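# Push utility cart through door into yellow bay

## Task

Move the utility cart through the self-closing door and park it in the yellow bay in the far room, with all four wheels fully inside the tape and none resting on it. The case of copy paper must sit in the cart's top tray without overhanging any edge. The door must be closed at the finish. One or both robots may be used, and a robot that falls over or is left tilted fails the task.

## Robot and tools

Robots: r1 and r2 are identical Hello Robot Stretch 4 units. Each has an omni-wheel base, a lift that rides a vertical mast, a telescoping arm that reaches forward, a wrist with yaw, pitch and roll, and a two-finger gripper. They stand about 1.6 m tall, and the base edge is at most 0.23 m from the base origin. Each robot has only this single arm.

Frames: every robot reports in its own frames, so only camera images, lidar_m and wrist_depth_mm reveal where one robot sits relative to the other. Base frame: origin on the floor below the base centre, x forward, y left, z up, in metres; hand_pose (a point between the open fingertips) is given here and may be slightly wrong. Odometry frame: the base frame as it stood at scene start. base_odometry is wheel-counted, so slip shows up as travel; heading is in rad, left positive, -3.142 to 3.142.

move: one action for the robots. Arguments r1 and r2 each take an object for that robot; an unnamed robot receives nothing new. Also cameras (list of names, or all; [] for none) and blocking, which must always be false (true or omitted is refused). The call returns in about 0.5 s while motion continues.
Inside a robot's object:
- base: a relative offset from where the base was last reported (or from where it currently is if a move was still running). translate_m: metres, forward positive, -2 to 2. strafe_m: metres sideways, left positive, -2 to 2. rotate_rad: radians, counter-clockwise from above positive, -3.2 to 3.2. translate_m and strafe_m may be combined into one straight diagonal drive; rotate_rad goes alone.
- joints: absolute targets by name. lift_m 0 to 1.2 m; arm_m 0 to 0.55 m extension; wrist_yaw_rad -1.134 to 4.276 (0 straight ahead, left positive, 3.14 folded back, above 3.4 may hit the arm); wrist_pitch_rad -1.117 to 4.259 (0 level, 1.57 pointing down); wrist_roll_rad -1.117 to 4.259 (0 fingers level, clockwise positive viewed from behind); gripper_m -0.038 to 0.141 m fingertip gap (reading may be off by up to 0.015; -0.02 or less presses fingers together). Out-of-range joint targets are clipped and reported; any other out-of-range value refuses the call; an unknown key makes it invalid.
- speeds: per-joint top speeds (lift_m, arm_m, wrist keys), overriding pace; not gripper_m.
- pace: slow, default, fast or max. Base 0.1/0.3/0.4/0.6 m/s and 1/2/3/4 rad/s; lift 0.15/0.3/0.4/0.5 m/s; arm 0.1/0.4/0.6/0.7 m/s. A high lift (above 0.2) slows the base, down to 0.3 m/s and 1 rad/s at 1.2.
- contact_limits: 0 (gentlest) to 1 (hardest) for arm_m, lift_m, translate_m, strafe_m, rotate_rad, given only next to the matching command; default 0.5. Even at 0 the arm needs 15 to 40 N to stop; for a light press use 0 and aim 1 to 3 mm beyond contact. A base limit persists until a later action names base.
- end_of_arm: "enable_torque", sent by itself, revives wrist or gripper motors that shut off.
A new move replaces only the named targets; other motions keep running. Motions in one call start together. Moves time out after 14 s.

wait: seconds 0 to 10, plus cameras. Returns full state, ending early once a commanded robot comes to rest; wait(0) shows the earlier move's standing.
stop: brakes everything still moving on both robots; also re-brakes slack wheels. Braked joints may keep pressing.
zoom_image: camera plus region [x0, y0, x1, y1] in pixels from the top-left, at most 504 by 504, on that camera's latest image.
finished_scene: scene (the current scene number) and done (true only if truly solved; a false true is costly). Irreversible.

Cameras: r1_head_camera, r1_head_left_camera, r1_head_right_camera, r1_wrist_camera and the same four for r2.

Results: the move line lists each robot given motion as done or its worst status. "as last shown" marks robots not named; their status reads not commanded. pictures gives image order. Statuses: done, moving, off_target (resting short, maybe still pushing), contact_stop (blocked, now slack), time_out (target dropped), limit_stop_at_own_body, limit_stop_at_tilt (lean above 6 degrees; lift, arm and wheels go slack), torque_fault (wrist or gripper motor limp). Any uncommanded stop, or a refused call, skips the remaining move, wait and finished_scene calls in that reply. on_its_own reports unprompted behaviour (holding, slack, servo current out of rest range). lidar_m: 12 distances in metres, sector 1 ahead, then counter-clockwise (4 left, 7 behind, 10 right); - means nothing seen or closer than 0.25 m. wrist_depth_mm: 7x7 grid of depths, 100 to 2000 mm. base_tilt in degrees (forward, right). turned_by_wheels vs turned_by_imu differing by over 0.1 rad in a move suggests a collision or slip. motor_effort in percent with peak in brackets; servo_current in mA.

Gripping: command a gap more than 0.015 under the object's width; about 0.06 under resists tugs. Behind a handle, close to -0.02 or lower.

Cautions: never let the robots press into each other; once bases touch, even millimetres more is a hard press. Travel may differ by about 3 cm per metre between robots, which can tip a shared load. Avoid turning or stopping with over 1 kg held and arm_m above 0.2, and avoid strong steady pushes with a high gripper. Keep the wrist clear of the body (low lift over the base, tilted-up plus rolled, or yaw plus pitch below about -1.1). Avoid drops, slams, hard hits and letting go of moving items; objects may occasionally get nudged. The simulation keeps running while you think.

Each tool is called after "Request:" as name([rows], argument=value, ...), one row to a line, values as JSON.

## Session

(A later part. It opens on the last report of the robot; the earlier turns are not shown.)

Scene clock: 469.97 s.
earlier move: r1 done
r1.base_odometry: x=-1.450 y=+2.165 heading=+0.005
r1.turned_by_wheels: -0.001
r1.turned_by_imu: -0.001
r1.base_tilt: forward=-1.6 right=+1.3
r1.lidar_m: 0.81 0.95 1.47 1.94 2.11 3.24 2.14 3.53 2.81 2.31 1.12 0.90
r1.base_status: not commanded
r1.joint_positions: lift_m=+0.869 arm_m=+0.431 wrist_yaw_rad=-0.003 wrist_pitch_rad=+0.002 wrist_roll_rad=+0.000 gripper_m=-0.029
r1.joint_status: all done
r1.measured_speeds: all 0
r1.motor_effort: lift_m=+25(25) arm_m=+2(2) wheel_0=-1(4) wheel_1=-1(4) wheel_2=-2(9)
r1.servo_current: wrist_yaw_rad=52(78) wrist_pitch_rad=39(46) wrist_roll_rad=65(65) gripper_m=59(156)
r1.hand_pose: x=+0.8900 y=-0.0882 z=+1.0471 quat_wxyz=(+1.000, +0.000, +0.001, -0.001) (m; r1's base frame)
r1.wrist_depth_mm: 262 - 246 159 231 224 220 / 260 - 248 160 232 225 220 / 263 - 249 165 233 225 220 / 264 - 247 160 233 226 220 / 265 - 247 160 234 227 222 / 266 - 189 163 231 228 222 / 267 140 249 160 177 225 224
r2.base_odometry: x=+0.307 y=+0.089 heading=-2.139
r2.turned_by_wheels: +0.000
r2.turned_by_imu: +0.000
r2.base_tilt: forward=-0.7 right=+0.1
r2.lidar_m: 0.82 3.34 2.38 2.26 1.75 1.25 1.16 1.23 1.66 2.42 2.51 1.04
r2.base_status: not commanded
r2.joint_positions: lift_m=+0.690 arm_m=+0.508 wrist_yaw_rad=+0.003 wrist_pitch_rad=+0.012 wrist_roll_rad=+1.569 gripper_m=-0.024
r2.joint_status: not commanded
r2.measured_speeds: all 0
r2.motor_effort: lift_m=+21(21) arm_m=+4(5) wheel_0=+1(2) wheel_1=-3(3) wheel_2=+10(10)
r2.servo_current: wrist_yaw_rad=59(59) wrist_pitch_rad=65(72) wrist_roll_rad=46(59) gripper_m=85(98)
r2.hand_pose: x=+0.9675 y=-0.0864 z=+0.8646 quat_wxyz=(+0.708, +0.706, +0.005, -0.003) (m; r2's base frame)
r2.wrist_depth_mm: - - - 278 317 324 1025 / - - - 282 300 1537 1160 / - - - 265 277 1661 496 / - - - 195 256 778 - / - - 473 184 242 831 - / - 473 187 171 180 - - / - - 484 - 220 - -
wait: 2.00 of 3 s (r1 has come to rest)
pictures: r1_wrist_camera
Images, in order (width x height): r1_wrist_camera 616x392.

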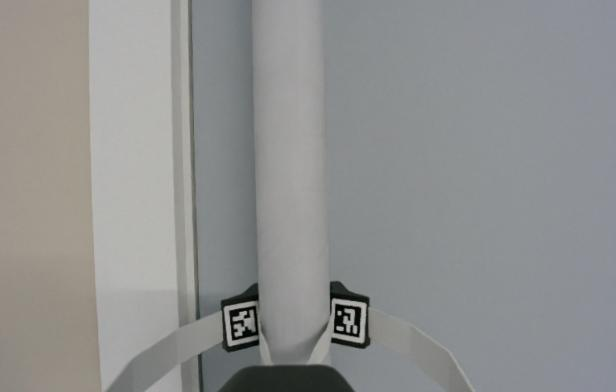

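Request:
move(blocking=false, r1={"base":{"translate_m":-0.272,"strafe_m":-0.144},"joints":{"wrist_yaw_rad":0.35},"pace":"slow","speeds":{"wrist_yaw_rad":0.12},"contact_limits":{"translate_m":0.7}}, cameras=[])

Request:
wait(seconds=5, cameras=["r1_wrist_camera","r1_head_camera"])

Scene clock: 501.10 s.
move: r1 moving
r1.base_odometry: x=-1.462 y=+2.158 heading=+0.005
r1.turned_by_wheels: -0.001
r1.turned_by_imu: -0.003
r1.base_tilt: forward=-1.5 right=+1.3
r1.lidar_m: 0.80 0.98 1.49 1.95 2.15 3.28 2.14 3.52 2.81 2.41 1.16 0.91
r1.base_status: translate_m moving; strafe_m moving
r1.joint_positions: lift_m=+0.869 arm_m=+0.431 wrist_yaw_rad=+0.051 wrist_pitch_rad=+0.002 wrist_roll_rad=+0.000 gripper_m=-0.029
r1.joint_status: wrist_yaw_rad moving
r1.measured_speeds: translate_m=-0.048 strafe_m=-0.030 rotate_rad=+0.009 lift_m=+0.000 arm_m=+0.000 wrist_yaw_rad=+0.140 wrist_pitch_rad=+0.000 wrist_roll_rad=+0.000
r1.motor_effort: lift_m=+25(25) arm_m=-4(4) wheel_0=-9(9) wheel_1=-7(9) wheel_2=+7(7)
r1.servo_current: wrist_yaw_rad=39(85) wrist_pitch_rad=46(52) wrist_roll_rad=33(59) gripper_m=59(59)
r1.contact_limits: translate_m 0.7
r1.hand_pose: x=+0.8944 y=-0.0726 z=+1.0471 quat_wxyz=(+1.000, +0.000, +0.001, +0.025) (m; r1's base frame)
r1.wrist_depth_mm: 277 - 252 165 235 224 218 / 281 272 253 165 235 225 219 / 279 - 255 165 236 226 220 / 279 273 254 165 236 227 220 / 281 273 256 165 236 226 221 / 283 276 186 166 231 228 221 / 285 142 254 164 234 224 221
r2: as last shown
r2.base_tilt: forward=-0.6 right=+0.1
r2.lidar_m: 0.85 3.36 2.38 2.27 1.75 1.24 1.17 1.19 1.65 2.45 2.55 1.03
r2.servo_current: wrist_yaw_rad=52(59) wrist_pitch_rad=59(65) wrist_roll_rad=52(59) gripper_m=91(91)
r2.wrist_depth_mm: - - - 277 317 324 1042 / - - - 282 298 1537 1138 / - - - 265 274 1708 496 / - - - 196 255 778 - / - - 473 185 242 831 - / - 477 187 171 180 - - / - - 480 - 219 - -
pictures: none
No camera images: "cameras" was empty.

Scene clock: 504.87 s.
earlier move: r1 done
r1.base_odometry: x=-1.720 y=+2.019 heading=+0.008
r1.turned_by_wheels: +0.003
r1.turned_by_imu: +0.010
r1.base_tilt: forward=-1.5 right=+1.2
r1.lidar_m: 0.84 1.24 1.91 2.11 2.32 3.57 1.86 3.29 2.65 2.61 1.44 0.96
r1.base_status: done
r1.joint_positions: lift_m=+0.870 arm_m=+0.431 wrist_yaw_rad=+0.362 wrist_pitch_rad=+0.002 wrist_roll_rad=+0.000 gripper_m=-0.029
r1.joint_status: all done
r1.measured_speeds: all 0
r1.motor_effort: lift_m=+25(25) arm_m=-6(7) wheel_0=+12(16) wheel_1=+2(14) wheel_2=+23(28)
r1.servo_current: wrist_yaw_rad=72(85) wrist_pitch_rad=33(52) wrist_roll_rad=59(65) gripper_m=65(65)
r1.contact_limits: translate_m 0.7
r1.hand_pose: x=+0.9028 y=+0.0203 z=+1.0471 quat_wxyz=(+0.984, +0.000, +0.001, +0.180) (m; r1's base frame)
r1.wrist_depth_mm: - - 256 175 229 214 205 / - - 258 172 229 216 206 / - - 259 172 229 216 207 / - - 260 171 230 216 208 / - - 260 170 230 216 208 / - - 181 169 228 218 208 / - 139 180 167 172 216 211
r2.base_odometry: x=+0.307 y=+0.089 heading=-2.139
r2.turned_by_wheels: +0.000
r2.turned_by_imu: +0.001
r2.base_tilt: forward=-0.7 right=+0.1
r2.lidar_m: 0.80 3.35 2.39 2.28 1.73 1.24 1.17 1.22 1.68 2.42 2.53 1.02
r2.base_status: not commanded
r2.joint_positions: lift_m=+0.690 arm_m=+0.508 wrist_yaw_rad=+0.003 wrist_pitch_rad=+0.012 wrist_roll_rad=+1.569 gripper_m=-0.024
r2.joint_status: not commanded
r2.measured_speeds: all 0
r2.motor_effort: lift_m=+21(21) arm_m=+4(5) wheel_0=+1(2) wheel_1=-3(3) wheel_2=+10(10)
r2.servo_current: wrist_yaw_rad=59(59) wrist_pitch_rad=65(72) wrist_roll_rad=46(59) gripper_m=91(104)
r2.hand_pose: x=+0.9675 y=-0.0864 z=+0.8646 quat_wxyz=(+0.708, +0.706, +0.005, -0.003) (m; r2's base frame)
r2.wrist_depth_mm: - - - 278 317 322 1025 / - - - 281 298 1499 1138 / - - - 265 276 1661 496 / - - - 195 256 788 - / - - 469 184 242 842 - / - 473 187 170 179 - - / - - 488 - 219 - -
wait: 3.77 of 5 s (r1 has come to rest)
pictures: r1_head_camera, r1_wrist_camera
Images, in order (width x height): r1_head_camera 420x560, r1_wrist_camera 616x392.

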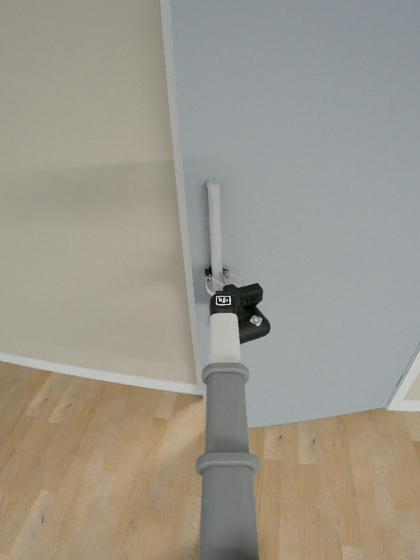

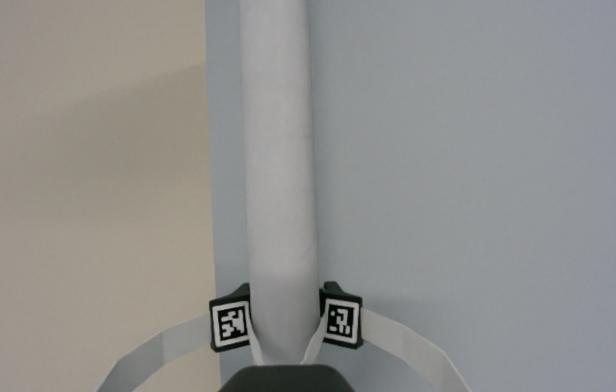

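Request:
move(blocking=false, r1={"base":{"translate_m":-0.207,"strafe_m":-0.228},"joints":{"wrist_yaw_rad":0.7},"pace":"slow","speeds":{"wrist_yaw_rad":0.12},"contact_limits":{"translate_m":0.7}}, cameras=[])

Request:
wait(seconds=5, cameras=["r1_wrist_camera"])

Request:
move(blocking=false, r1={"base":{"translate_m":-0.115,"strafe_m":-0.285},"joints":{"wrist_yaw_rad":1.05},"pace":"slow","speeds":{"wrist_yaw_rad":0.12},"contact_limits":{"translate_m":0.7}}, cameras=[])

Request:
wait(seconds=5, cameras=["r1_wrist_camera","r2_head_camera","r1_head_camera"])

Scene clock: 513.17 s.
move: r1 moving
r1.base_odometry: x=-1.728 y=+2.010 heading=+0.011
r1.turned_by_wheels: +0.003
r1.turned_by_imu: +0.003
r1.base_tilt: forward=-1.5 right=+1.2
r1.lidar_m: 0.83 1.24 1.91 2.11 2.34 3.62 1.86 3.28 2.65 2.60 1.43 0.96
r1.base_status: translate_m moving; strafe_m moving
r1.joint_positions: lift_m=+0.870 arm_m=+0.431 wrist_yaw_rad=+0.407 wrist_pitch_rad=+0.002 wrist_roll_rad=+0.000 gripper_m=-0.029
r1.joint_status: wrist_yaw_rad moving
r1.measured_speeds: translate_m=-0.032 strafe_m=-0.038 rotate_rad=+0.002 lift_m=+0.000 arm_m=+0.000 wrist_yaw_rad=+0.120 wrist_pitch_rad=+0.000 wrist_roll_rad=+0.000
r1.motor_effort: lift_m=+25(25) arm_m=-6(7) wheel_0=+14(17) wheel_1=-4(5) wheel_2=+25(25)
r1.servo_current: wrist_yaw_rad=59(72) wrist_pitch_rad=39(52) wrist_roll_rad=33(59) gripper_m=46(59)
r1.contact_limits: translate_m 0.7
r1.hand_pose: x=+0.9016 y=+0.0340 z=+1.0471 quat_wxyz=(+0.979, +0.000, +0.001, +0.202) (m; r1's base frame)
r1.wrist_depth_mm: - - 260 169 227 213 203 / - - 258 165 229 214 202 / - - 260 168 229 213 204 / - - 263 168 229 215 204 / - - 263 168 230 216 206 / - - 178 167 229 217 206 / - 142 181 166 225 212 206
r2: as last shown
r2.turned_by_imu: +0.000
r2.base_tilt: forward=-0.6 right=+0.1
r2.lidar_m: 0.81 3.38 2.42 2.28 1.74 1.25 1.19 1.22 1.66 2.43 2.54 1.04
r2.motor_effort: lift_m=+21(21) arm_m=+5(5) wheel_0=+1(2) wheel_1=-3(3) wheel_2=+10(10)
r2.servo_current: wrist_yaw_rad=39(52) wrist_pitch_rad=65(65) wrist_roll_rad=52(65) gripper_m=91(91)
r2.wrist_depth_mm: - - - 274 317 322 1025 / - - - 282 298 1537 1118 / - - - 266 277 1661 496 / - - - 196 256 778 - / - - 473 185 241 831 - / - 477 187 171 179 - - / - - 484 - 220 - -
pictures: none
No camera images: "cameras" was empty.

Scene clock: 517.60 s.
earlier move: r1 done
r1.base_odometry: x=-1.924 y=+1.789 heading=+0.011
r1.turned_by_wheels: +0.000
r1.turned_by_imu: +0.115
r1.base_tilt: forward=-1.5 right=+1.3
r1.lidar_m: 0.81 1.44 2.36 2.34 2.78 1.72 1.75 2.75 2.38 2.35 1.45 1.01
r1.base_status: done
r1.joint_positions: lift_m=+0.870 arm_m=+0.431 wrist_yaw_rad=+0.707 wrist_pitch_rad=+0.002 wrist_roll_rad=+0.000 gripper_m=-0.029
r1.joint_status: all done
r1.measured_speeds: translate_m=+0.000 strafe_m=+0.000 rotate_rad=+0.001 lift_m=+0.000 arm_m=+0.000 wrist_yaw_rad=+0.000 wrist_pitch_rad=+0.000 wrist_roll_rad=+0.000
r1.motor_effort: lift_m=+25(25) arm_m=-8(8) wheel_0=+13(24) wheel_1=+4(5) wheel_2=+17(28)
r1.servo_current: wrist_yaw_rad=59(91) wrist_pitch_rad=33(52) wrist_roll_rad=46(72) gripper_m=65(65)
r1.contact_limits: translate_m 0.7
r1.hand_pose: x=+0.8783 y=+0.1209 z=+1.0471 quat_wxyz=(+0.938, +0.000, +0.001, +0.346) (m; r1's base frame)
r1.wrist_depth_mm: - - 271 168 219 198 181 / - - 273 165 220 197 182 / - - 1921 168 222 198 183 / - - - 167 222 199 185 / - - - 167 223 200 185 / - - 180 168 213 200 186 / - 151 171 166 219 195 186
r2.base_odometry: x=+0.307 y=+0.089 heading=-2.139
r2.turned_by_wheels: +0.000
r2.turned_by_imu: +0.001
r2.base_tilt: forward=-0.7 right=+0.1
r2.lidar_m: 0.83 3.36 2.39 2.28 1.72 1.25 1.18 1.22 1.65 2.45 2.53 1.00
r2.base_status: not commanded
r2.joint_positions: lift_m=+0.690 arm_m=+0.508 wrist_yaw_rad=+0.003 wrist_pitch_rad=+0.012 wrist_roll_rad=+1.569 gripper_m=-0.024
r2.joint_status: not commanded
r2.measured_speeds: all 0
r2.motor_effort: lift_m=+20(21) arm_m=+5(5) wheel_0=+1(2) wheel_1=-3(3) wheel_2=+10(10)
r2.servo_current: wrist_yaw_rad=46(59) wrist_pitch_rad=65(72) wrist_roll_rad=46(65) gripper_m=85(98)
r2.hand_pose: x=+0.9675 y=-0.0864 z=+0.8646 quat_wxyz=(+0.708, +0.706, +0.005, -0.003) (m; r2's base frame)
r2.wrist_depth_mm: - - - 277 317 324 1025 / - - - 282 298 1499 1138 / - - - 265 277 1708 492 / - - - 195 257 778 - / - - 469 185 242 842 - / - 477 187 171 179 - - / - - 484 - 220 - -
wait: 4.43 of 5 s (r1 has come to rest)
pictures: r1_wrist_camera
Images, in order (width x height): r1_wrist_camera 616x392.

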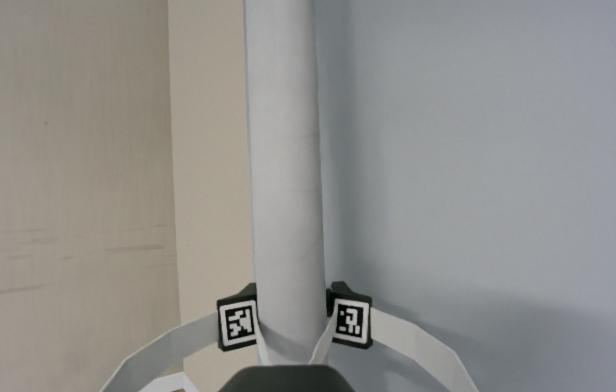

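Scene clock: 518.10 s.
move: r1 moving
r1.base_odometry: x=-1.929 y=+1.778 heading=+0.013
r1.turned_by_wheels: +0.002
r1.turned_by_imu: +0.002
r1.base_tilt: forward=-1.5 right=+1.2
r1.lidar_m: 0.79 1.45 2.36 2.37 2.75 1.71 1.79 2.74 2.36 2.36 1.43 0.98
r1.base_status: translate_m moving; strafe_m moving
r1.joint_positions: lift_m=+0.870 arm_m=+0.431 wrist_yaw_rad=+0.753 wrist_pitch_rad=+0.002 wrist_roll_rad=+0.000 gripper_m=-0.029
r1.joint_status: wrist_yaw_rad moving
r1.measured_speeds: translate_m=-0.017 strafe_m=-0.046 rotate_rad=+0.005 lift_m=+0.000 arm_m=+0.000 wrist_yaw_rad=+0.123 wrist_pitch_rad=+0.000 wrist_roll_rad=+0.000
r1.motor_effort: lift_m=+25(25) arm_m=-8(8) wheel_0=+14(15) wheel_1=-6(7) wheel_2=+19(20)
r1.servo_current: wrist_yaw_rad=52(59) wrist_pitch_rad=46(46) wrist_roll_rad=46(59) gripper_m=65(65)
r1.contact_limits: translate_m 0.7
r1.hand_pose: x=+0.8725 y=+0.1334 z=+1.0471 quat_wxyz=(+0.930, +0.000, +0.001, +0.368) (m; r1's base frame)
r1.wrist_depth_mm: - - - 167 218 197 180 / - - - 166 220 194 180 / - - - 166 221 196 181 / - - - 166 223 198 182 / - - - 168 223 199 182 / - - 187 166 212 199 183 / - 147 177 166 217 193 184
r2: as last shown
r2.turned_by_imu: +0.000
r2.lidar_m: 0.82 3.39 2.39 2.29 1.73 1.25 1.17 1.22 1.67 2.44 2.53 1.02
r2.motor_effort: lift_m=+21(21) arm_m=+4(5) wheel_0=+1(1) wheel_1=-3(3) wheel_2=+10(10)
r2.servo_current: wrist_yaw_rad=52(59) wrist_pitch_rad=59(65) wrist_roll_rad=46(52) gripper_m=85(85)
r2.wrist_depth_mm: - - - 277 317 322 1025 / - - - 283 300 1537 1160 / - - - 264 276 1708 496 / - - - 196 256 768 - / - - 473 184 242 831 - / - 469 187 171 179 - - / - - 484 - 219 - -
pictures: none
No camera images: "cameras" was empty.

Scene clock: 522.03 s.
earlier move: r1 done
r1.base_odometry: x=-2.035 y=+1.503 heading=+0.014
r1.turned_by_wheels: +0.001
r1.turned_by_imu: +0.219
r1.base_tilt: forward=-1.5 right=+1.2
r1.lidar_m: 0.78 0.85 2.61 2.74 2.03 1.80 3.15 2.22 2.08 1.78 1.23 0.95
r1.base_status: done
r1.joint_positions: lift_m=+0.870 arm_m=+0.432 wrist_yaw_rad=+1.052 wrist_pitch_rad=+0.002 wrist_roll_rad=+0.000 gripper_m=-0.029
r1.joint_status: all done
r1.measured_speeds: all 0
r1.motor_effort: lift_m=+25(25) arm_m=-10(10) wheel_0=+16(24) wheel_1=+3(7) wheel_2=+18(27)
r1.servo_current: wrist_yaw_rad=39(85) wrist_pitch_rad=46(46) wrist_roll_rad=39(65) gripper_m=65(65)
r1.contact_limits: translate_m 0.7
r1.hand_pose: x=+0.8214 y=+0.2071 z=+1.0471 quat_wxyz=(+0.865, -0.001, +0.001, +0.502) (m; r1's base frame)
r1.wrist_depth_mm: - - - 166 217 175 - / - - - 165 213 172 - / - - - 167 216 178 - / - - - 167 216 174 155 / - - - 168 218 175 156 / - - 209 167 198 176 - / - - 180 165 207 162 -
r2.base_odometry: x=+0.307 y=+0.089 heading=-2.139
r2.turned_by_wheels: +0.000
r2.turned_by_imu: +0.001
r2.base_tilt: forward=-0.7 right=+0.1
r2.lidar_m: 0.83 3.37 2.38 2.29 1.76 1.24 1.19 1.20 1.66 2.43 2.51 1.01
r2.base_status: not commanded
r2.joint_positions: lift_m=+0.690 arm_m=+0.508 wrist_yaw_rad=+0.003 wrist_pitch_rad=+0.012 wrist_roll_rad=+1.569 gripper_m=-0.024
r2.joint_status: not commanded
r2.measured_speeds: all 0
r2.motor_effort: lift_m=+21(21) arm_m=+5(5) wheel_0=+1(2) wheel_1=-3(3) wheel_2=+10(10)
r2.servo_current: wrist_yaw_rad=59(59) wrist_pitch_rad=59(72) wrist_roll_rad=46(65) gripper_m=78(98)
r2.hand_pose: x=+0.9675 y=-0.0864 z=+0.8646 quat_wxyz=(+0.708, +0.706, +0.005, -0.003) (m; r2's base frame)
r2.wrist_depth_mm: - - - 277 319 322 1042 / - - - 283 298 1537 1160 / - - - 265 276 1708 500 / - - - 195 255 778 - / - - 473 184 241 842 - / - 473 186 171 179 - - / - - 484 - 219 - -
wait: 3.93 of 5 s (r1 has come to rest)
pictures: r1_head_camera, r1_wrist_camera, r2_head_camera
Images, in order (width x height): r1_head_camera 420x560, r1_wrist_camera 616x392, r2_head_camera 420x560.

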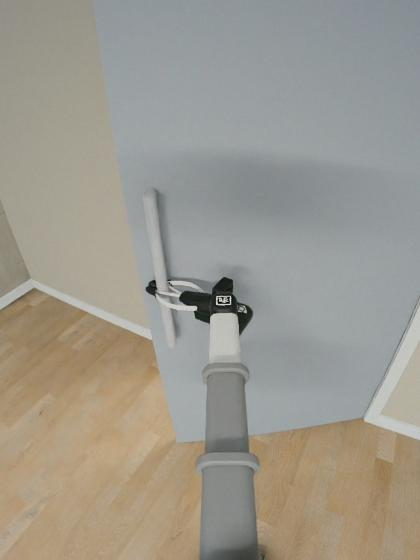

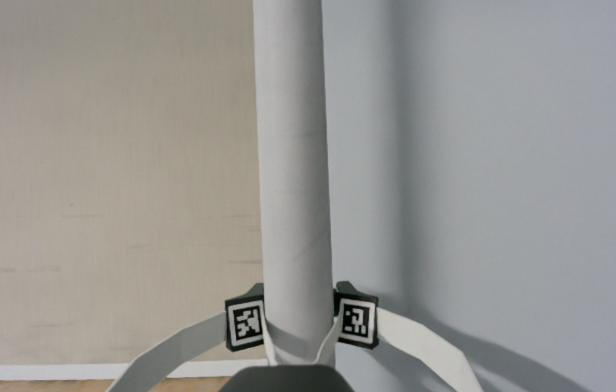

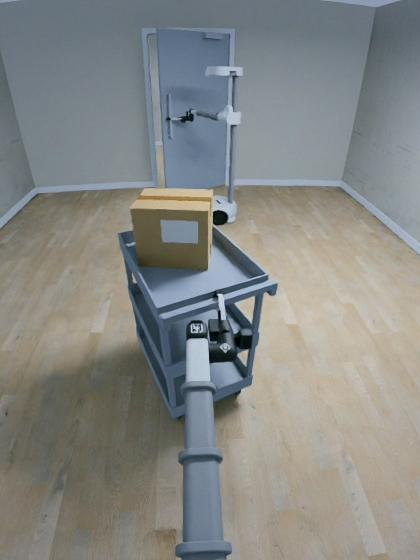

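Request:
move(blocking=false, r1={"base":{"translate_m":-0.25,"strafe_m":-0.17},"pace":"slow","contact_limits":{"translate_m":0.7}}, cameras=[])

Request:
wait(seconds=5, cameras=["r1_wrist_camera","r2_head_camera","r1_head_camera"])

Scene clock: 533.73 s.
move: r1 moving
r1.base_odometry: x=-2.046 y=+1.495 heading=+0.017
r1.turned_by_wheels: +0.003
r1.turned_by_imu: +0.011
r1.base_tilt: forward=-1.5 right=+1.2
r1.lidar_m: 0.79 0.87 2.66 2.76 2.00 1.82 3.10 2.18 2.06 1.76 1.27 0.93
r1.base_status: translate_m moving; strafe_m moving
r1.joint_positions: lift_m=+0.870 arm_m=+0.432 wrist_yaw_rad=+1.052 wrist_pitch_rad=+0.002 wrist_roll_rad=+0.000 gripper_m=-0.029
r1.joint_status: not commanded
r1.measured_speeds: translate_m=-0.041 strafe_m=-0.034 rotate_rad=+0.002 lift_m=+0.000 arm_m=+0.000 wrist_yaw_rad=+0.000 wrist_pitch_rad=+0.000 wrist_roll_rad=+0.000
r1.motor_effort: lift_m=+25(25) arm_m=-10(10) wheel_0=+13(17) wheel_1=-5(7) wheel_2=+25(25)
r1.servo_current: wrist_yaw_rad=39(59) wrist_pitch_rad=52(52) wrist_roll_rad=52(59) gripper_m=59(59)
r1.contact_limits: translate_m 0.7
r1.hand_pose: x=+0.8214 y=+0.2071 z=+1.0471 quat_wxyz=(+0.865, -0.001, +0.001, +0.502) (m; r1's base frame)
r1.wrist_depth_mm: - - - 164 218 175 - / - - - 166 214 173 - / - - - 167 216 178 - / - - - 167 218 174 156 / - - - 167 220 176 157 / - - 208 167 199 176 - / - - 176 165 214 163 -
r2: as last shown
r2.turned_by_imu: +0.000
r2.lidar_m: 0.84 3.34 2.37 2.28 1.72 1.26 1.16 1.20 1.65 2.44 2.54 1.03
r2.motor_effort: lift_m=+21(21) arm_m=+5(5) wheel_0=+1(1) wheel_1=-3(3) wheel_2=+10(10)
r2.servo_current: wrist_yaw_rad=39(59) wrist_pitch_rad=65(72) wrist_roll_rad=52(52) gripper_m=85(91)
r2.wrist_depth_mm: - - - 277 317 322 1025 / - - - 282 297 1537 1138 / - - - 265 276 1618 496 / - - - 195 257 778 - / - - 473 185 241 831 - / - 473 187 171 179 - - / - - 492 - 219 - -
pictures: none
No camera images: "cameras" was empty.

Scene clock: 537.50 s.
earlier move: r1 done
r1.base_odometry: x=-2.282 y=+1.329 heading=+0.017
r1.turned_by_wheels: +0.000
r1.turned_by_imu: +0.134
r1.base_tilt: forward=-1.6 right=+1.3
r1.lidar_m: 0.80 0.87 2.89 3.09 1.80 2.17 2.43 1.88 1.84 1.66 1.28 0.98
r1.base_status: done
r1.joint_positions: lift_m=+0.870 arm_m=+0.431 wrist_yaw_rad=+1.053 wrist_pitch_rad=+0.002 wrist_roll_rad=+0.000 gripper_m=-0.029
r1.joint_status: not commanded
r1.measured_speeds: all 0
r1.motor_effort: lift_m=+25(25) arm_m=-8(10) wheel_0=+17(23) wheel_1=+5(7) wheel_2=+18(28)
r1.servo_current: wrist_yaw_rad=52(72) wrist_pitch_rad=46(52) wrist_roll_rad=65(65) gripper_m=59(65)
r1.contact_limits: translate_m 0.7
r1.hand_pose: x=+0.8210 y=+0.2073 z=+1.0471 quat_wxyz=(+0.865, -0.001, +0.001, +0.502) (m; r1's base frame)
r1.wrist_depth_mm: - - - 166 211 179 - / - - - 165 212 181 - / - - - 166 214 178 158 / - - - 166 216 179 158 / - - - 167 217 179 159 / - - - 168 201 181 160 / - - - 165 208 172 -
r2.base_odometry: x=+0.307 y=+0.089 heading=-2.139
r2.turned_by_wheels: +0.000
r2.turned_by_imu: +0.001
r2.base_tilt: forward=-0.6 right=+0.1
r2.lidar_m: 0.85 3.37 2.39 2.30 1.74 1.24 1.18 1.23 1.62 2.44 2.52 1.02
r2.base_status: not commanded
r2.joint_positions: lift_m=+0.690 arm_m=+0.508 wrist_yaw_rad=+0.003 wrist_pitch_rad=+0.012 wrist_roll_rad=+1.569 gripper_m=-0.024
r2.joint_status: not commanded
r2.measured_speeds: all 0
r2.motor_effort: lift_m=+20(21) arm_m=+4(5) wheel_0=+1(2) wheel_1=-3(3) wheel_2=+10(10)
r2.servo_current: wrist_yaw_rad=46(59) wrist_pitch_rad=65(72) wrist_roll_rad=52(59) gripper_m=85(98)
r2.hand_pose: x=+0.9675 y=-0.0864 z=+0.8646 quat_wxyz=(+0.708, +0.706, +0.005, -0.003) (m; r2's base frame)
r2.wrist_depth_mm: - - - 276 317 320 1042 / - - - 282 300 1537 1160 / - - - 265 276 1618 500 / - - - 196 256 768 - / - - 469 184 242 842 - / - 473 187 171 179 - - / - - 480 - 219 - -
wait: 3.77 of 5 s (r1 has come to rest)
pictures: r1_head_camera, r1_wrist_camera, r2_head_camera
Images, in order (width x height): r1_head_camera 420x560, r1_wrist_camera 616x392, r2_head_camera 420x560.

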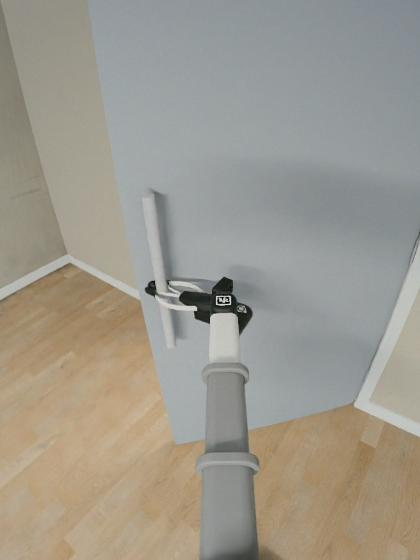

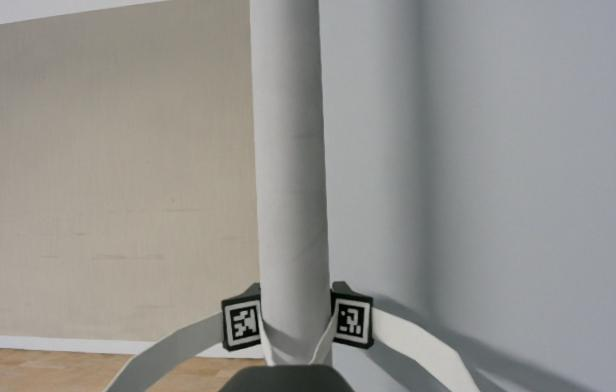

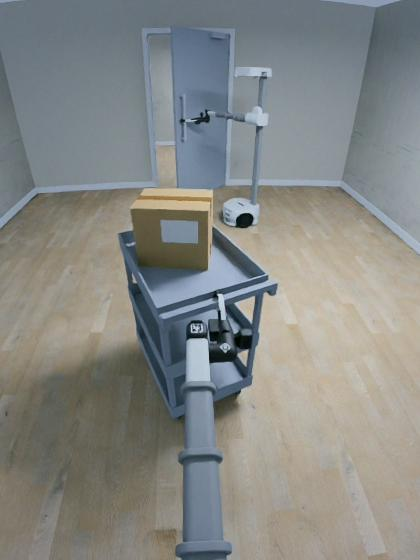

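Request:
move(blocking=false, r1={"base":{"translate_m":-0.3,"strafe_m":-0.22},"pace":"slow","contact_limits":{"translate_m":0.7}}, cameras=[])

Request:
wait(seconds=6, cameras=["r1_wrist_camera","r2_head_camera"])

Request:
move(blocking=false, r1={"base":{"translate_m":-0.3,"strafe_m":-0.22},"pace":"slow","contact_limits":{"translate_m":0.7}}, cameras=[])

Request:
wait(seconds=6, cameras=["r1_wrist_camera","r2_head_camera","r1_head_camera"])

Scene clock: 547.00 s.
move: r1 moving
r1.base_odometry: x=-2.292 y=+1.321 heading=+0.020
r1.turned_by_wheels: +0.003
r1.turned_by_imu: +0.009
r1.base_tilt: forward=-1.5 right=+1.2
r1.lidar_m: 0.78 0.86 2.90 3.10 1.79 2.26 2.35 1.86 1.81 1.63 1.28 0.97
r1.base_status: translate_m moving; strafe_m moving
r1.joint_positions: lift_m=+0.870 arm_m=+0.431 wrist_yaw_rad=+1.053 wrist_pitch_rad=+0.002 wrist_roll_rad=+0.000 gripper_m=-0.029
r1.joint_status: not commanded
r1.measured_speeds: translate_m=-0.040 strafe_m=-0.034 rotate_rad=+0.006 lift_m=+0.000 arm_m=+0.000 wrist_yaw_rad=+0.000 wrist_pitch_rad=+0.000 wrist_roll_rad=+0.000
r1.motor_effort: lift_m=+25(25) arm_m=-8(8) wheel_0=+17(19) wheel_1=-4(5) wheel_2=+23(24)
r1.servo_current: wrist_yaw_rad=46(72) wrist_pitch_rad=39(46) wrist_roll_rad=59(59) gripper_m=65(65)
r1.contact_limits: translate_m 0.7
r1.hand_pose: x=+0.8210 y=+0.2073 z=+1.0471 quat_wxyz=(+0.865, -0.001, +0.001, +0.502) (m; r1's base frame)
r1.wrist_depth_mm: - - - 165 213 180 - / - - - 165 213 181 - / - - - 166 216 178 158 / - - - 166 216 179 - / - - - 168 218 180 160 / - - - 168 201 181 160 / - - 183 165 208 173 -
r2: as last shown
r2.turned_by_imu: +0.000
r2.base_tilt: forward=-0.7 right=+0.1
r2.lidar_m: 0.84 3.35 2.41 2.29 1.76 1.24 1.17 1.23 1.67 2.45 2.54 1.01
r2.motor_effort: lift_m=+21(21) arm_m=+4(5) wheel_0=+1(2) wheel_1=-3(3) wheel_2=+10(11)
r2.servo_current: wrist_yaw_rad=46(52) wrist_pitch_rad=65(72) wrist_roll_rad=52(52) gripper_m=91(98)
r2.wrist_depth_mm: - - - 276 317 322 1042 / - - - 281 298 1576 1160 / - - - 265 276 1661 496 / - - - 196 256 788 - / - - 473 185 242 831 - / - 477 186 171 179 - - / - - 484 - 220 - -
pictures: none
No camera images: "cameras" was empty.

Scene clock: 551.40 s.
earlier move: r1 done
r1.base_odometry: x=-2.577 y=+1.103 heading=+0.021
r1.turned_by_wheels: +0.001
r1.turned_by_imu: +0.117
r1.base_tilt: forward=-1.6 right=+1.2
r1.lidar_m: 0.76 0.84 3.22 2.09 1.86 3.24 1.77 1.48 1.48 1.61 1.33 1.11
r1.base_status: done
r1.joint_positions: lift_m=+0.870 arm_m=+0.431 wrist_yaw_rad=+1.058 wrist_pitch_rad=+0.002 wrist_roll_rad=+0.000 gripper_m=-0.029
r1.joint_status: not commanded
r1.measured_speeds: all 0
r1.motor_effort: lift_m=+25(25) arm_m=-6(9) wheel_0=+24(27) wheel_1=+7(7) wheel_2=+21(26)
r1.servo_current: wrist_yaw_rad=65(78) wrist_pitch_rad=52(52) wrist_roll_rad=46(72) gripper_m=59(65)
r1.contact_limits: translate_m 0.7
r1.hand_pose: x=+0.8199 y=+0.2083 z=+1.0471 quat_wxyz=(+0.863, -0.001, +0.001, +0.504) (m; r1's base frame)
r1.wrist_depth_mm: - - - 166 212 185 168 / - - - 165 213 182 168 / - - - 169 216 187 170 / - - - 164 216 187 170 / - - - 167 218 188 172 / - - 186 168 208 193 173 / - - 182 165 211 186 173
r2.base_odometry: x=+0.307 y=+0.089 heading=-2.139
r2.turned_by_wheels: +0.000
r2.turned_by_imu: +0.001
r2.base_tilt: forward=-0.7 right=+0.1
r2.lidar_m: 0.83 3.33 2.39 2.31 1.74 1.25 1.17 1.21 1.63 2.44 2.54 1.03
r2.base_status: not commanded
r2.joint_positions: lift_m=+0.690 arm_m=+0.508 wrist_yaw_rad=+0.003 wrist_pitch_rad=+0.012 wrist_roll_rad=+1.569 gripper_m=-0.024
r2.joint_status: not commanded
r2.measured_speeds: all 0
r2.motor_effort: lift_m=+21(21) arm_m=+4(5) wheel_0=+1(2) wheel_1=-3(3) wheel_2=+10(11)
r2.servo_current: wrist_yaw_rad=39(65) wrist_pitch_rad=59(72) wrist_roll_rad=59(59) gripper_m=85(98)
r2.hand_pose: x=+0.9675 y=-0.0864 z=+0.8646 quat_wxyz=(+0.708, +0.706, +0.005, -0.003) (m; r2's base frame)
r2.wrist_depth_mm: - - - 278 317 322 1025 / - - - 283 298 1537 1160 / - - - 266 276 1661 496 / - - - 196 255 778 - / - - 469 185 240 831 - / - 477 187 170 179 - - / - - 484 - 219 - -
wait: 4.40 of 6 s (r1 has come to rest)
pictures: r1_wrist_camera, r2_head_camera
Images, in order (width x height): r1_wrist_camera 616x392, r2_head_camera 420x560.

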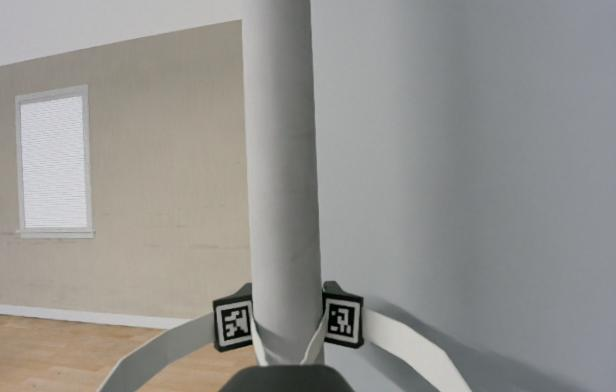

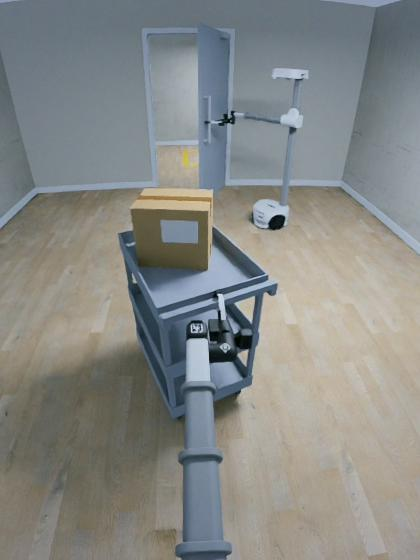

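Scene clock: 551.90 s.
move: r1 moving
r1.base_odometry: x=-2.588 y=+1.095 heading=+0.024
r1.turned_by_wheels: +0.003
r1.turned_by_imu: +0.013
r1.base_tilt: forward=-1.6 right=+1.2
r1.lidar_m: 0.79 0.84 3.23 2.04 1.85 3.13 1.75 1.48 1.48 1.55 1.32 1.08
r1.base_status: translate_m moving; strafe_m moving
r1.joint_positions: lift_m=+0.870 arm_m=+0.431 wrist_yaw_rad=+1.058 wrist_pitch_rad=+0.002 wrist_roll_rad=+0.000 gripper_m=-0.029
r1.joint_status: not commanded
r1.measured_speeds: translate_m=-0.044 strafe_m=-0.033 rotate_rad=+0.006 lift_m=+0.000 arm_m=+0.000 wrist_yaw_rad=+0.000 wrist_pitch_rad=+0.000 wrist_roll_rad=+0.000
r1.motor_effort: lift_m=+25(25) arm_m=-6(6) wheel_0=+16(23) wheel_1=-2(4) wheel_2=+23(23)
r1.servo_current: wrist_yaw_rad=52(65) wrist_pitch_rad=39(52) wrist_roll_rad=33(52) gripper_m=52(59)
r1.contact_limits: translate_m 0.7
r1.hand_pose: x=+0.8199 y=+0.2083 z=+1.0471 quat_wxyz=(+0.863, -0.001, +0.001, +0.504) (m; r1's base frame)
r1.wrist_depth_mm: - - - 165 216 191 171 / - - - 165 217 189 171 / - - - 166 218 189 173 / - - - 166 220 190 173 / - - - 167 219 190 174 / - - 189 168 207 195 174 / - - - 164 212 184 174
r2: as last shown
r2.turned_by_imu: +0.000
r2.base_tilt: forward=-0.7 right=+0.0
r2.lidar_m: 0.84 3.37 2.40 2.29 1.72 1.24 1.18 1.22 1.64 2.44 2.51 1.05
r2.motor_effort: lift_m=+20(21) arm_m=+5(5) wheel_0=+2(2) wheel_1=-3(3) wheel_2=+10(10)
r2.servo_current: wrist_yaw_rad=59(59) wrist_pitch_rad=65(72) wrist_roll_rad=46(59) gripper_m=91(91)
r2.wrist_depth_mm: - - - 277 317 320 1025 / - - - 282 298 1576 1160 / - - - 264 274 1661 496 / - - - 195 256 788 - / - - 473 184 241 820 - / - 477 187 171 179 - - / - - 480 - 220 - -
pictures: none
No camera images: "cameras" was empty.

Scene clock: 556.30 s.
earlier move: r1 done
r1.base_odometry: x=-2.871 y=+0.876 heading=+0.022
r1.turned_by_wheels: -0.002
r1.turned_by_imu: +0.018
r1.base_tilt: forward=-1.6 right=+1.2
r1.lidar_m: 0.78 0.83 3.59 2.02 2.17 2.34 1.35 1.15 1.11 1.33 1.37 1.37
r1.base_status: done
r1.joint_positions: lift_m=+0.870 arm_m=+0.431 wrist_yaw_rad=+1.053 wrist_pitch_rad=+0.002 wrist_roll_rad=+0.000 gripper_m=-0.029
r1.joint_status: not commanded
r1.measured_speeds: all 0
r1.motor_effort: lift_m=+25(25) arm_m=-6(7) wheel_0=+7(27) wheel_1=-1(5) wheel_2=+9(24)
r1.servo_current: wrist_yaw_rad=59(85) wrist_pitch_rad=33(52) wrist_roll_rad=65(65) gripper_m=59(65)
r1.contact_limits: translate_m 0.7
r1.hand_pose: x=+0.8209 y=+0.2073 z=+1.0471 quat_wxyz=(+0.865, -0.001, +0.001, +0.502) (m; r1's base frame)
r1.wrist_depth_mm: - - 259 163 229 216 207 / - - 259 165 229 219 208 / - - 260 166 231 217 208 / - - 260 166 231 218 210 / - - 260 166 231 219 210 / - - 209 167 227 219 208 / - - 183 163 178 216 211
r2.base_odometry: x=+0.307 y=+0.089 heading=-2.139
r2.turned_by_wheels: +0.000
r2.turned_by_imu: +0.001
r2.base_tilt: forward=-0.7 right=+0.1
r2.lidar_m: 0.82 3.37 2.40 2.28 1.74 1.24 1.18 1.22 1.60 2.43 2.52 1.03
r2.base_status: not commanded
r2.joint_positions: lift_m=+0.690 arm_m=+0.508 wrist_yaw_rad=+0.003 wrist_pitch_rad=+0.012 wrist_roll_rad=+1.569 gripper_m=-0.024
r2.joint_status: not commanded
r2.measured_speeds: all 0
r2.motor_effort: lift_m=+21(21) arm_m=+5(5) wheel_0=+1(2) wheel_1=-3(3) wheel_2=+10(11)
r2.servo_current: wrist_yaw_rad=52(59) wrist_pitch_rad=65(72) wrist_roll_rad=39(59) gripper_m=91(98)
r2.hand_pose: x=+0.9675 y=-0.0864 z=+0.8646 quat_wxyz=(+0.708, +0.706, +0.005, -0.003) (m; r2's base frame)
r2.wrist_depth_mm: - - - 277 317 324 1042 / - - - 281 298 1576 1138 / - - - 266 276 1661 496 / - - - 195 256 778 - / - - 473 185 241 831 - / - 477 186 170 179 - - / - - 488 - 219 - -
wait: 4.40 of 6 s (r1 has come to rest)
pictures: r1_head_camera, r1_wrist_camera, r2_head_camera
Images, in order (width x height): r1_head_camera 420x560, r1_wrist_camera 616x392, r2_head_camera 420x560.

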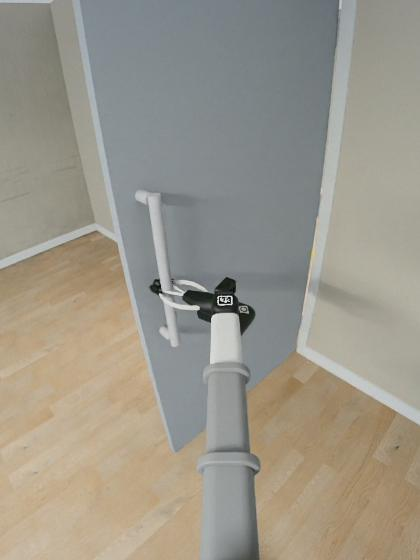

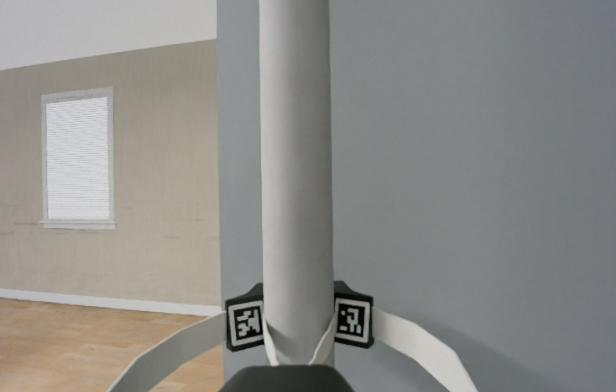

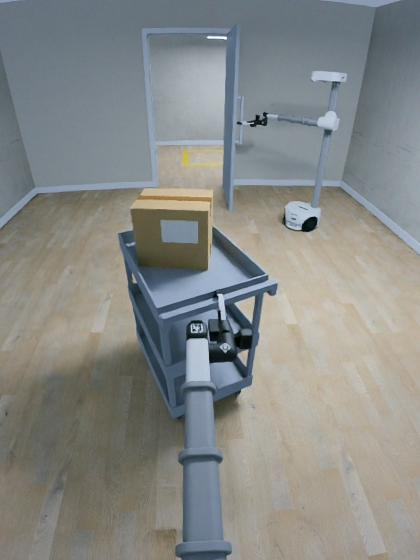

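Request:
move(blocking=false, r1={"base":{"translate_m":-0.1,"strafe_m":-0.09},"pace":"slow","contact_limits":{"translate_m":0.7}}, r2={"base":{"rotate_rad":0.08},"pace":"slow"}, cameras=[])

Request:
wait(seconds=3, cameras=[])

Request:
wait(seconds=2, cameras=["r2_wrist_camera","r2_head_camera","r1_head_camera"])

Scene clock: 578.87 s.
move: r1 moving; r2 moving
r1.base_odometry: x=-2.881 y=+0.867 heading=+0.024
r1.turned_by_wheels: +0.001
r1.turned_by_imu: +0.001
r1.base_tilt: forward=-1.6 right=+1.2
r1.lidar_m: 0.78 0.81 3.59 1.99 2.18 2.29 1.30 1.12 1.11 1.33 1.38 1.37
r1.base_status: translate_m moving; strafe_m moving
r1.joint_positions: lift_m=+0.870 arm_m=+0.431 wrist_yaw_rad=+1.053 wrist_pitch_rad=+0.002 wrist_roll_rad=+0.000 gripper_m=-0.029
r1.joint_status: not commanded
r1.measured_speeds: translate_m=-0.038 strafe_m=-0.035 rotate_rad=+0.003 lift_m=+0.000 arm_m=+0.000 wrist_yaw_rad=+0.000 wrist_pitch_rad=+0.000 wrist_roll_rad=+0.000
r1.motor_effort: lift_m=+25(25) arm_m=-6(7) wheel_0=+8(11) wheel_1=-3(7) wheel_2=+14(15)
r1.servo_current: wrist_yaw_rad=39(65) wrist_pitch_rad=46(46) wrist_roll_rad=59(59) gripper_m=59(59)
r1.contact_limits: translate_m 0.7
r1.hand_pose: x=+0.8209 y=+0.2073 z=+1.0471 quat_wxyz=(+0.865, -0.001, +0.001, +0.502) (m; r1's base frame)
r1.wrist_depth_mm: - - 258 165 230 218 209 / - - 258 165 231 219 211 / - - 259 165 231 219 211 / - - 260 166 231 219 212 / - - 262 167 233 220 212 / - - 208 166 228 221 212 / - - 180 163 228 216 213
r2.base_odometry: x=+0.307 y=+0.089 heading=-2.063
r2.turned_by_wheels: +0.076
r2.turned_by_imu: +0.074
r2.base_tilt: forward=-0.7 right=+0.0
r2.lidar_m: 0.86 3.14 2.34 2.30 1.61 1.19 1.16 1.25 1.76 2.43 2.59 1.00
r2.base_status: rotate_rad moving
r2.joint_positions: lift_m=+0.690 arm_m=+0.508 wrist_yaw_rad=-0.014 wrist_pitch_rad=+0.012 wrist_roll_rad=+1.569 gripper_m=-0.024
r2.joint_status: not commanded
r2.measured_speeds: translate_m=+0.002 strafe_m=+0.001 rotate_rad=+0.111 lift_m=+0.000 arm_m=+0.000 wrist_yaw_rad=+0.007 wrist_pitch_rad=+0.000 wrist_roll_rad=+0.000
r2.motor_effort: lift_m=+21(21) arm_m=+6(6) wheel_0=-13(19) wheel_1=-8(12) wheel_2=-15(22)
r2.servo_current: wrist_yaw_rad=65(78) wrist_pitch_rad=59(65) wrist_roll_rad=52(59) gripper_m=91(91)
r2.hand_pose: x=+0.9659 y=-0.0914 z=+0.8646 quat_wxyz=(+0.708, +0.706, -0.001, -0.009) (m; r2's base frame)
r2.wrist_depth_mm: - - - 285 296 319 317 / - - - 208 276 1618 1138 / - - - 198 260 1661 - / - - 627 187 248 809 - / - 477 469 181 238 842 - / - - 186 170 180 - - / - 512 508 - 220 - -
pictures: none
No camera images: "cameras" was empty.

Scene clock: 579.50 s.
earlier move: r1 moving; r2 done
r1.base_odometry: x=-2.919 y=+0.831 heading=+0.023
r1.turned_by_wheels: -0.001
r1.turned_by_imu: -0.001
r1.base_tilt: forward=-1.6 right=+1.3
r1.lidar_m: 0.77 0.83 3.65 2.02 2.30 2.19 1.25 1.06 1.07 1.27 1.39 1.36
r1.base_status: translate_m moving; strafe_m moving
r1.joint_positions: lift_m=+0.870 arm_m=+0.431 wrist_yaw_rad=+1.050 wrist_pitch_rad=+0.002 wrist_roll_rad=+0.000 gripper_m=-0.029
r1.joint_status: not commanded
r1.measured_speeds: translate_m=-0.076 strafe_m=-0.066 rotate_rad=-0.009 lift_m=+0.000 arm_m=+0.000 wrist_yaw_rad=-0.007 wrist_pitch_rad=+0.000 wrist_roll_rad=+0.000
r1.motor_effort: lift_m=+25(25) arm_m=-6(7) wheel_0=+5(11) wheel_1=-6(8) wheel_2=+12(15)
r1.servo_current: wrist_yaw_rad=33(72) wrist_pitch_rad=52(52) wrist_roll_rad=52(59) gripper_m=59(65)
r1.contact_limits: translate_m 0.7
r1.hand_pose: x=+0.8215 y=+0.2066 z=+1.0471 quat_wxyz=(+0.865, -0.001, +0.001, +0.501) (m; r1's base frame)
r1.wrist_depth_mm: - - 253 164 232 224 217 / - - 253 163 235 225 218 / - - 255 165 234 225 220 / - - 255 163 235 226 219 / - - 256 165 235 226 220 / - - 256 166 184 227 221 / - - 252 163 234 223 221
r2.base_odometry: x=+0.307 y=+0.089 heading=-2.059
r2.turned_by_wheels: +0.005
r2.turned_by_imu: +0.004
r2.base_tilt: forward=-0.6 right=+0.1
r2.lidar_m: 0.86 3.14 2.32 2.30 1.64 1.20 1.18 1.26 1.79 2.45 2.61 0.98
r2.base_status: done
r2.joint_positions: lift_m=+0.690 arm_m=+0.508 wrist_yaw_rad=+0.004 wrist_pitch_rad=+0.012 wrist_roll_rad=+1.569 gripper_m=-0.024
r2.joint_status: not commanded
r2.measured_speeds: all 0
r2.motor_effort: lift_m=+21(21) arm_m=+6(6) wheel_0=+2(19) wheel_1=+0(12) wheel_2=+2(22)
r2.servo_current: wrist_yaw_rad=52(78) wrist_pitch_rad=65(72) wrist_roll_rad=52(59) gripper_m=91(91)
r2.hand_pose: x=+0.9674 y=-0.0864 z=+0.8646 quat_wxyz=(+0.708, +0.706, +0.005, -0.003) (m; r2's base frame)
r2.wrist_depth_mm: - - - 263 267 1576 1138 / - - - 195 259 1661 521 / - - - 189 250 809 - / - - 521 183 243 - - / - - 480 179 237 831 - / - - 186 172 179 - - / - - 544 - 224 - -
wait: 0.63 of 3 s (r2 has come to rest)
pictures: none
No camera images: "cameras" was empty.

Scene clock: 581.03 s.
earlier move: r1 done
r1.base_odometry: x=-2.969 y=+0.784 heading=+0.022
r1.turned_by_wheels: -0.001
r1.turned_by_imu: -0.002
r1.base_tilt: forward=-1.5 right=+1.3
r1.lidar_m: 0.80 0.83 3.70 2.06 2.40 2.09 1.17 1.00 1.01 1.15 1.36 1.39
r1.base_status: done
r1.joint_positions: lift_m=+0.870 arm_m=+0.431 wrist_yaw_rad=+1.043 wrist_pitch_rad=+0.002 wrist_roll_rad=+0.000 gripper_m=-0.029
r1.joint_status: not commanded
r1.measured_speeds: all 0
r1.motor_effort: lift_m=+25(25) arm_m=-6(7) wheel_0=-4(11) wheel_1=-9(11) wheel_2=+5(15)
r1.servo_current: wrist_yaw_rad=65(72) wrist_pitch_rad=46(52) wrist_roll_rad=52(59) gripper_m=59(65)
r1.contact_limits: translate_m 0.7
r1.hand_pose: x=+0.8229 y=+0.2052 z=+1.0471 quat_wxyz=(+0.867, -0.001, +0.001, +0.498) (m; r1's base frame)
r1.wrist_depth_mm: - - 246 163 238 234 230 / - - 247 163 237 233 230 / - - 247 165 238 235 231 / - - 248 165 238 235 231 / - - 249 166 240 236 232 / - - 250 165 181 236 232 / - - 172 162 240 146 233
r2.base_odometry: x=+0.307 y=+0.089 heading=-2.059
r2.turned_by_wheels: +0.000
r2.turned_by_imu: +0.000
r2.base_tilt: forward=-0.6 right=+0.1
r2.lidar_m: 0.88 3.12 2.34 2.30 1.61 1.22 1.17 1.25 1.80 2.42 2.58 0.95
r2.base_status: done
r2.joint_positions: lift_m=+0.690 arm_m=+0.508 wrist_yaw_rad=+0.004 wrist_pitch_rad=+0.012 wrist_roll_rad=+1.569 gripper_m=-0.024
r2.joint_status: not commanded
r2.measured_speeds: all 0
r2.motor_effort: lift_m=+21(21) arm_m=+6(7) wheel_0=+1(19) wheel_1=+0(12) wheel_2=+2(22)
r2.servo_current: wrist_yaw_rad=59(78) wrist_pitch_rad=65(72) wrist_roll_rad=33(59) gripper_m=85(98)
r2.hand_pose: x=+0.9674 y=-0.0864 z=+0.8646 quat_wxyz=(+0.708, +0.706, +0.005, -0.003) (m; r2's base frame)
r2.wrist_depth_mm: - - - 262 270 1499 1118 / - - - 196 259 1708 521 / - - - 189 251 831 - / - - 512 183 243 - - / - - 480 179 237 831 - / - - 186 171 179 - - / - - 539 - 224 - -
wait: 1.53 of 2 s (r1 has come to rest)
pictures: r1_head_camera, r2_head_camera, r2_wrist_camera
Images, in order (width x height): r1_head_camera 420x560, r2_head_camera 420x560, r2_wrist_camera 616x392.

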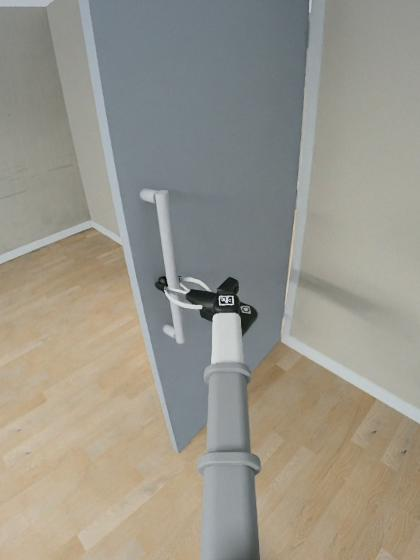

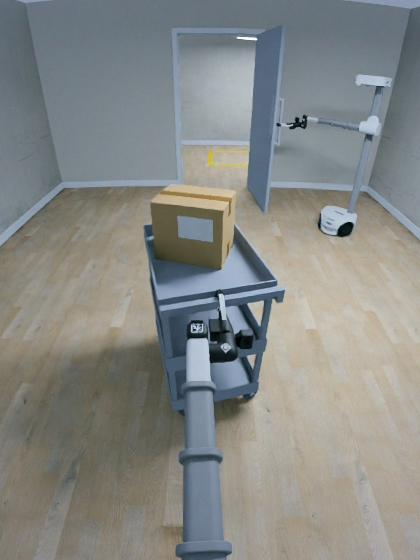

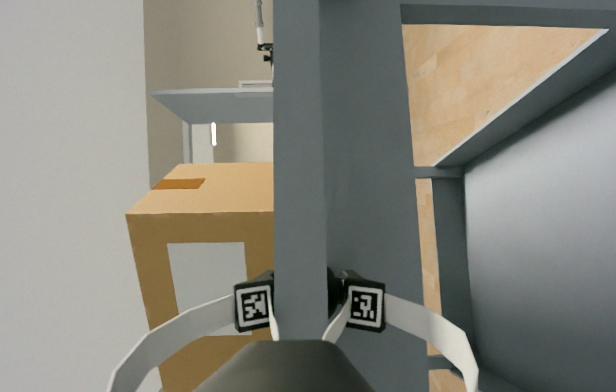

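Request:
move(blocking=false, r2={"base":{"strafe_m":0.12},"pace":"slow"}, cameras=[])

Request:
wait(seconds=3, cameras=["r2_wrist_camera","r2_head_camera"])

Request:
zoom_image(camera="r2_head_camera", region=[120, 160, 320, 420])

Scene clock: 591.13 s.
move: r2 moving
r1: as last shown
r1.turned_by_wheels: +0.000
r1.turned_by_imu: +0.000
r1.lidar_m: 0.80 0.82 3.74 2.08 2.38 2.09 1.19 0.99 1.00 1.14 1.37 1.38
r1.motor_effort: lift_m=+25(25) arm_m=-6(7) wheel_0=-4(4) wheel_1=-9(10) wheel_2=+5(5)
r1.servo_current: wrist_yaw_rad=59(78) wrist_pitch_rad=39(46) wrist_roll_rad=39(59) gripper_m=59(65)
r1.contact_limits: translate_m 0.7
r1.wrist_depth_mm: - - 247 164 237 233 230 / - - 246 163 238 234 230 / - - 249 165 239 235 231 / - - 249 165 239 236 231 / - - 249 166 239 236 232 / - - 249 166 181 236 232 / - - 172 163 240 146 233
r2.base_odometry: x=+0.319 y=+0.082 heading=-2.059
r2.turned_by_wheels: +0.000
r2.turned_by_imu: +0.000
r2.base_tilt: forward=-0.7 right=+0.1
r2.lidar_m: 0.86 3.10 2.29 2.28 1.60 1.19 1.17 1.27 1.78 2.44 2.58 1.00
r2.base_status: strafe_m moving
r2.joint_positions: lift_m=+0.690 arm_m=+0.508 wrist_yaw_rad=+0.001 wrist_pitch_rad=+0.012 wrist_roll_rad=+1.569 gripper_m=-0.024
r2.joint_status: not commanded
r2.measured_speeds: translate_m=+0.000 strafe_m=+0.056 rotate_rad=-0.002 lift_m=+0.000 arm_m=+0.000 wrist_yaw_rad=-0.016 wrist_pitch_rad=+0.000 wrist_roll_rad=+0.000
r2.motor_effort: lift_m=+21(21) arm_m=+6(6) wheel_0=-9(9) wheel_1=+6(7) wheel_2=-1(2)
r2.servo_current: wrist_yaw_rad=39(52) wrist_pitch_rad=59(65) wrist_roll_rad=46(59) gripper_m=91(91)
r2.hand_pose: x=+0.9672 y=-0.0871 z=+0.8646 quat_wxyz=(+0.708, +0.706, +0.005, -0.004) (m; r2's base frame)
r2.wrist_depth_mm: - - - 264 270 1537 1078 / - - - 196 262 1661 525 / - - - 190 251 809 - / - - 521 183 244 - - / - - 477 178 237 831 - / - - 186 172 179 - - / - - 530 - 224 - -
pictures: none
No camera images: "cameras" was empty.

Scene clock: 592.97 s.
earlier move: r2 done
r1.base_odometry: x=-2.969 y=+0.784 heading=+0.022
r1.turned_by_wheels: +0.000
r1.turned_by_imu: +0.000
r1.base_tilt: forward=-1.5 right=+1.3
r1.lidar_m: 0.82 0.82 3.71 2.10 2.52 2.08 1.19 1.00 0.98 1.18 1.39 1.39
r1.base_status: not commanded
r1.joint_positions: lift_m=+0.870 arm_m=+0.431 wrist_yaw_rad=+1.043 wrist_pitch_rad=+0.002 wrist_roll_rad=+0.000 gripper_m=-0.029
r1.joint_status: not commanded
r1.measured_speeds: all 0
r1.motor_effort: lift_m=+25(25) arm_m=-7(7) wheel_0=-4(5) wheel_1=-9(10) wheel_2=+5(5)
r1.servo_current: wrist_yaw_rad=59(78) wrist_pitch_rad=39(52) wrist_roll_rad=33(72) gripper_m=52(65)
r1.contact_limits: translate_m 0.7
r1.hand_pose: x=+0.8229 y=+0.2052 z=+1.0471 quat_wxyz=(+0.867, -0.001, +0.001, +0.498) (m; r1's base frame)
r1.wrist_depth_mm: - - 247 163 238 234 229 / - - 248 163 237 234 229 / - - 247 165 238 234 230 / - - 249 165 239 236 231 / - - 250 166 237 236 233 / - - 249 165 181 236 231 / - - 171 162 239 146 234
r2.base_odometry: x=+0.413 y=+0.033 heading=-2.059
r2.turned_by_wheels: +0.000
r2.turned_by_imu: +0.000
r2.base_tilt: forward=-0.6 right=+0.1
r2.lidar_m: 0.89 2.98 2.21 2.16 1.59 1.22 1.15 1.25 1.79 2.57 2.72 0.95
r2.base_status: done
r2.joint_positions: lift_m=+0.690 arm_m=+0.508 wrist_yaw_rad=-0.003 wrist_pitch_rad=+0.012 wrist_roll_rad=+1.569 gripper_m=-0.024
r2.joint_status: not commanded
r2.measured_speeds: all 0
r2.motor_effort: lift_m=+21(21) arm_m=+6(7) wheel_0=-4(15) wheel_1=+4(7) wheel_2=+0(2)
r2.servo_current: wrist_yaw_rad=46(52) wrist_pitch_rad=59(72) wrist_roll_rad=39(59) gripper_m=78(91)
r2.hand_pose: x=+0.9669 y=-0.0883 z=+0.8646 quat_wxyz=(+0.708, +0.706, +0.003, -0.005) (m; r2's base frame)
r2.wrist_depth_mm: - - - 240 242 1661 1160 / - - - 178 240 1661 - / - - 585 177 237 809 - / - 480 466 234 236 842 - / - - 500 173 234 831 - / - - 186 172 179 820 - / - - 597 - 230 129 -
wait: 1.83 of 3 s (r2 has come to rest)
pictures: r2_head_camera, r2_wrist_camera
Images, in order (width x height): r2_head_camera 420x560, r2_wrist_camera 616x392.

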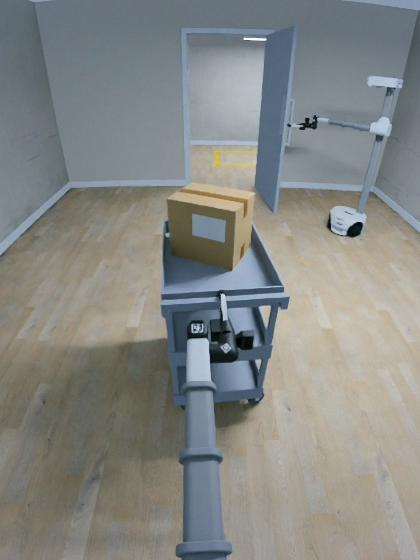

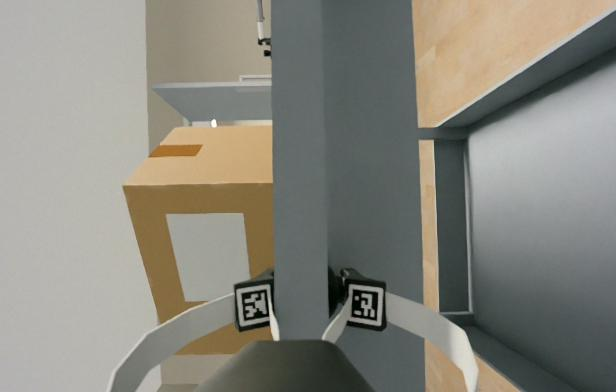

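Scaled by 1.938 from the camera's 420x560 image, which has a finer 1200x1600 frame.

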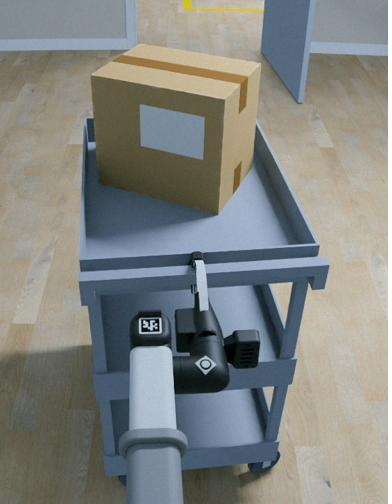

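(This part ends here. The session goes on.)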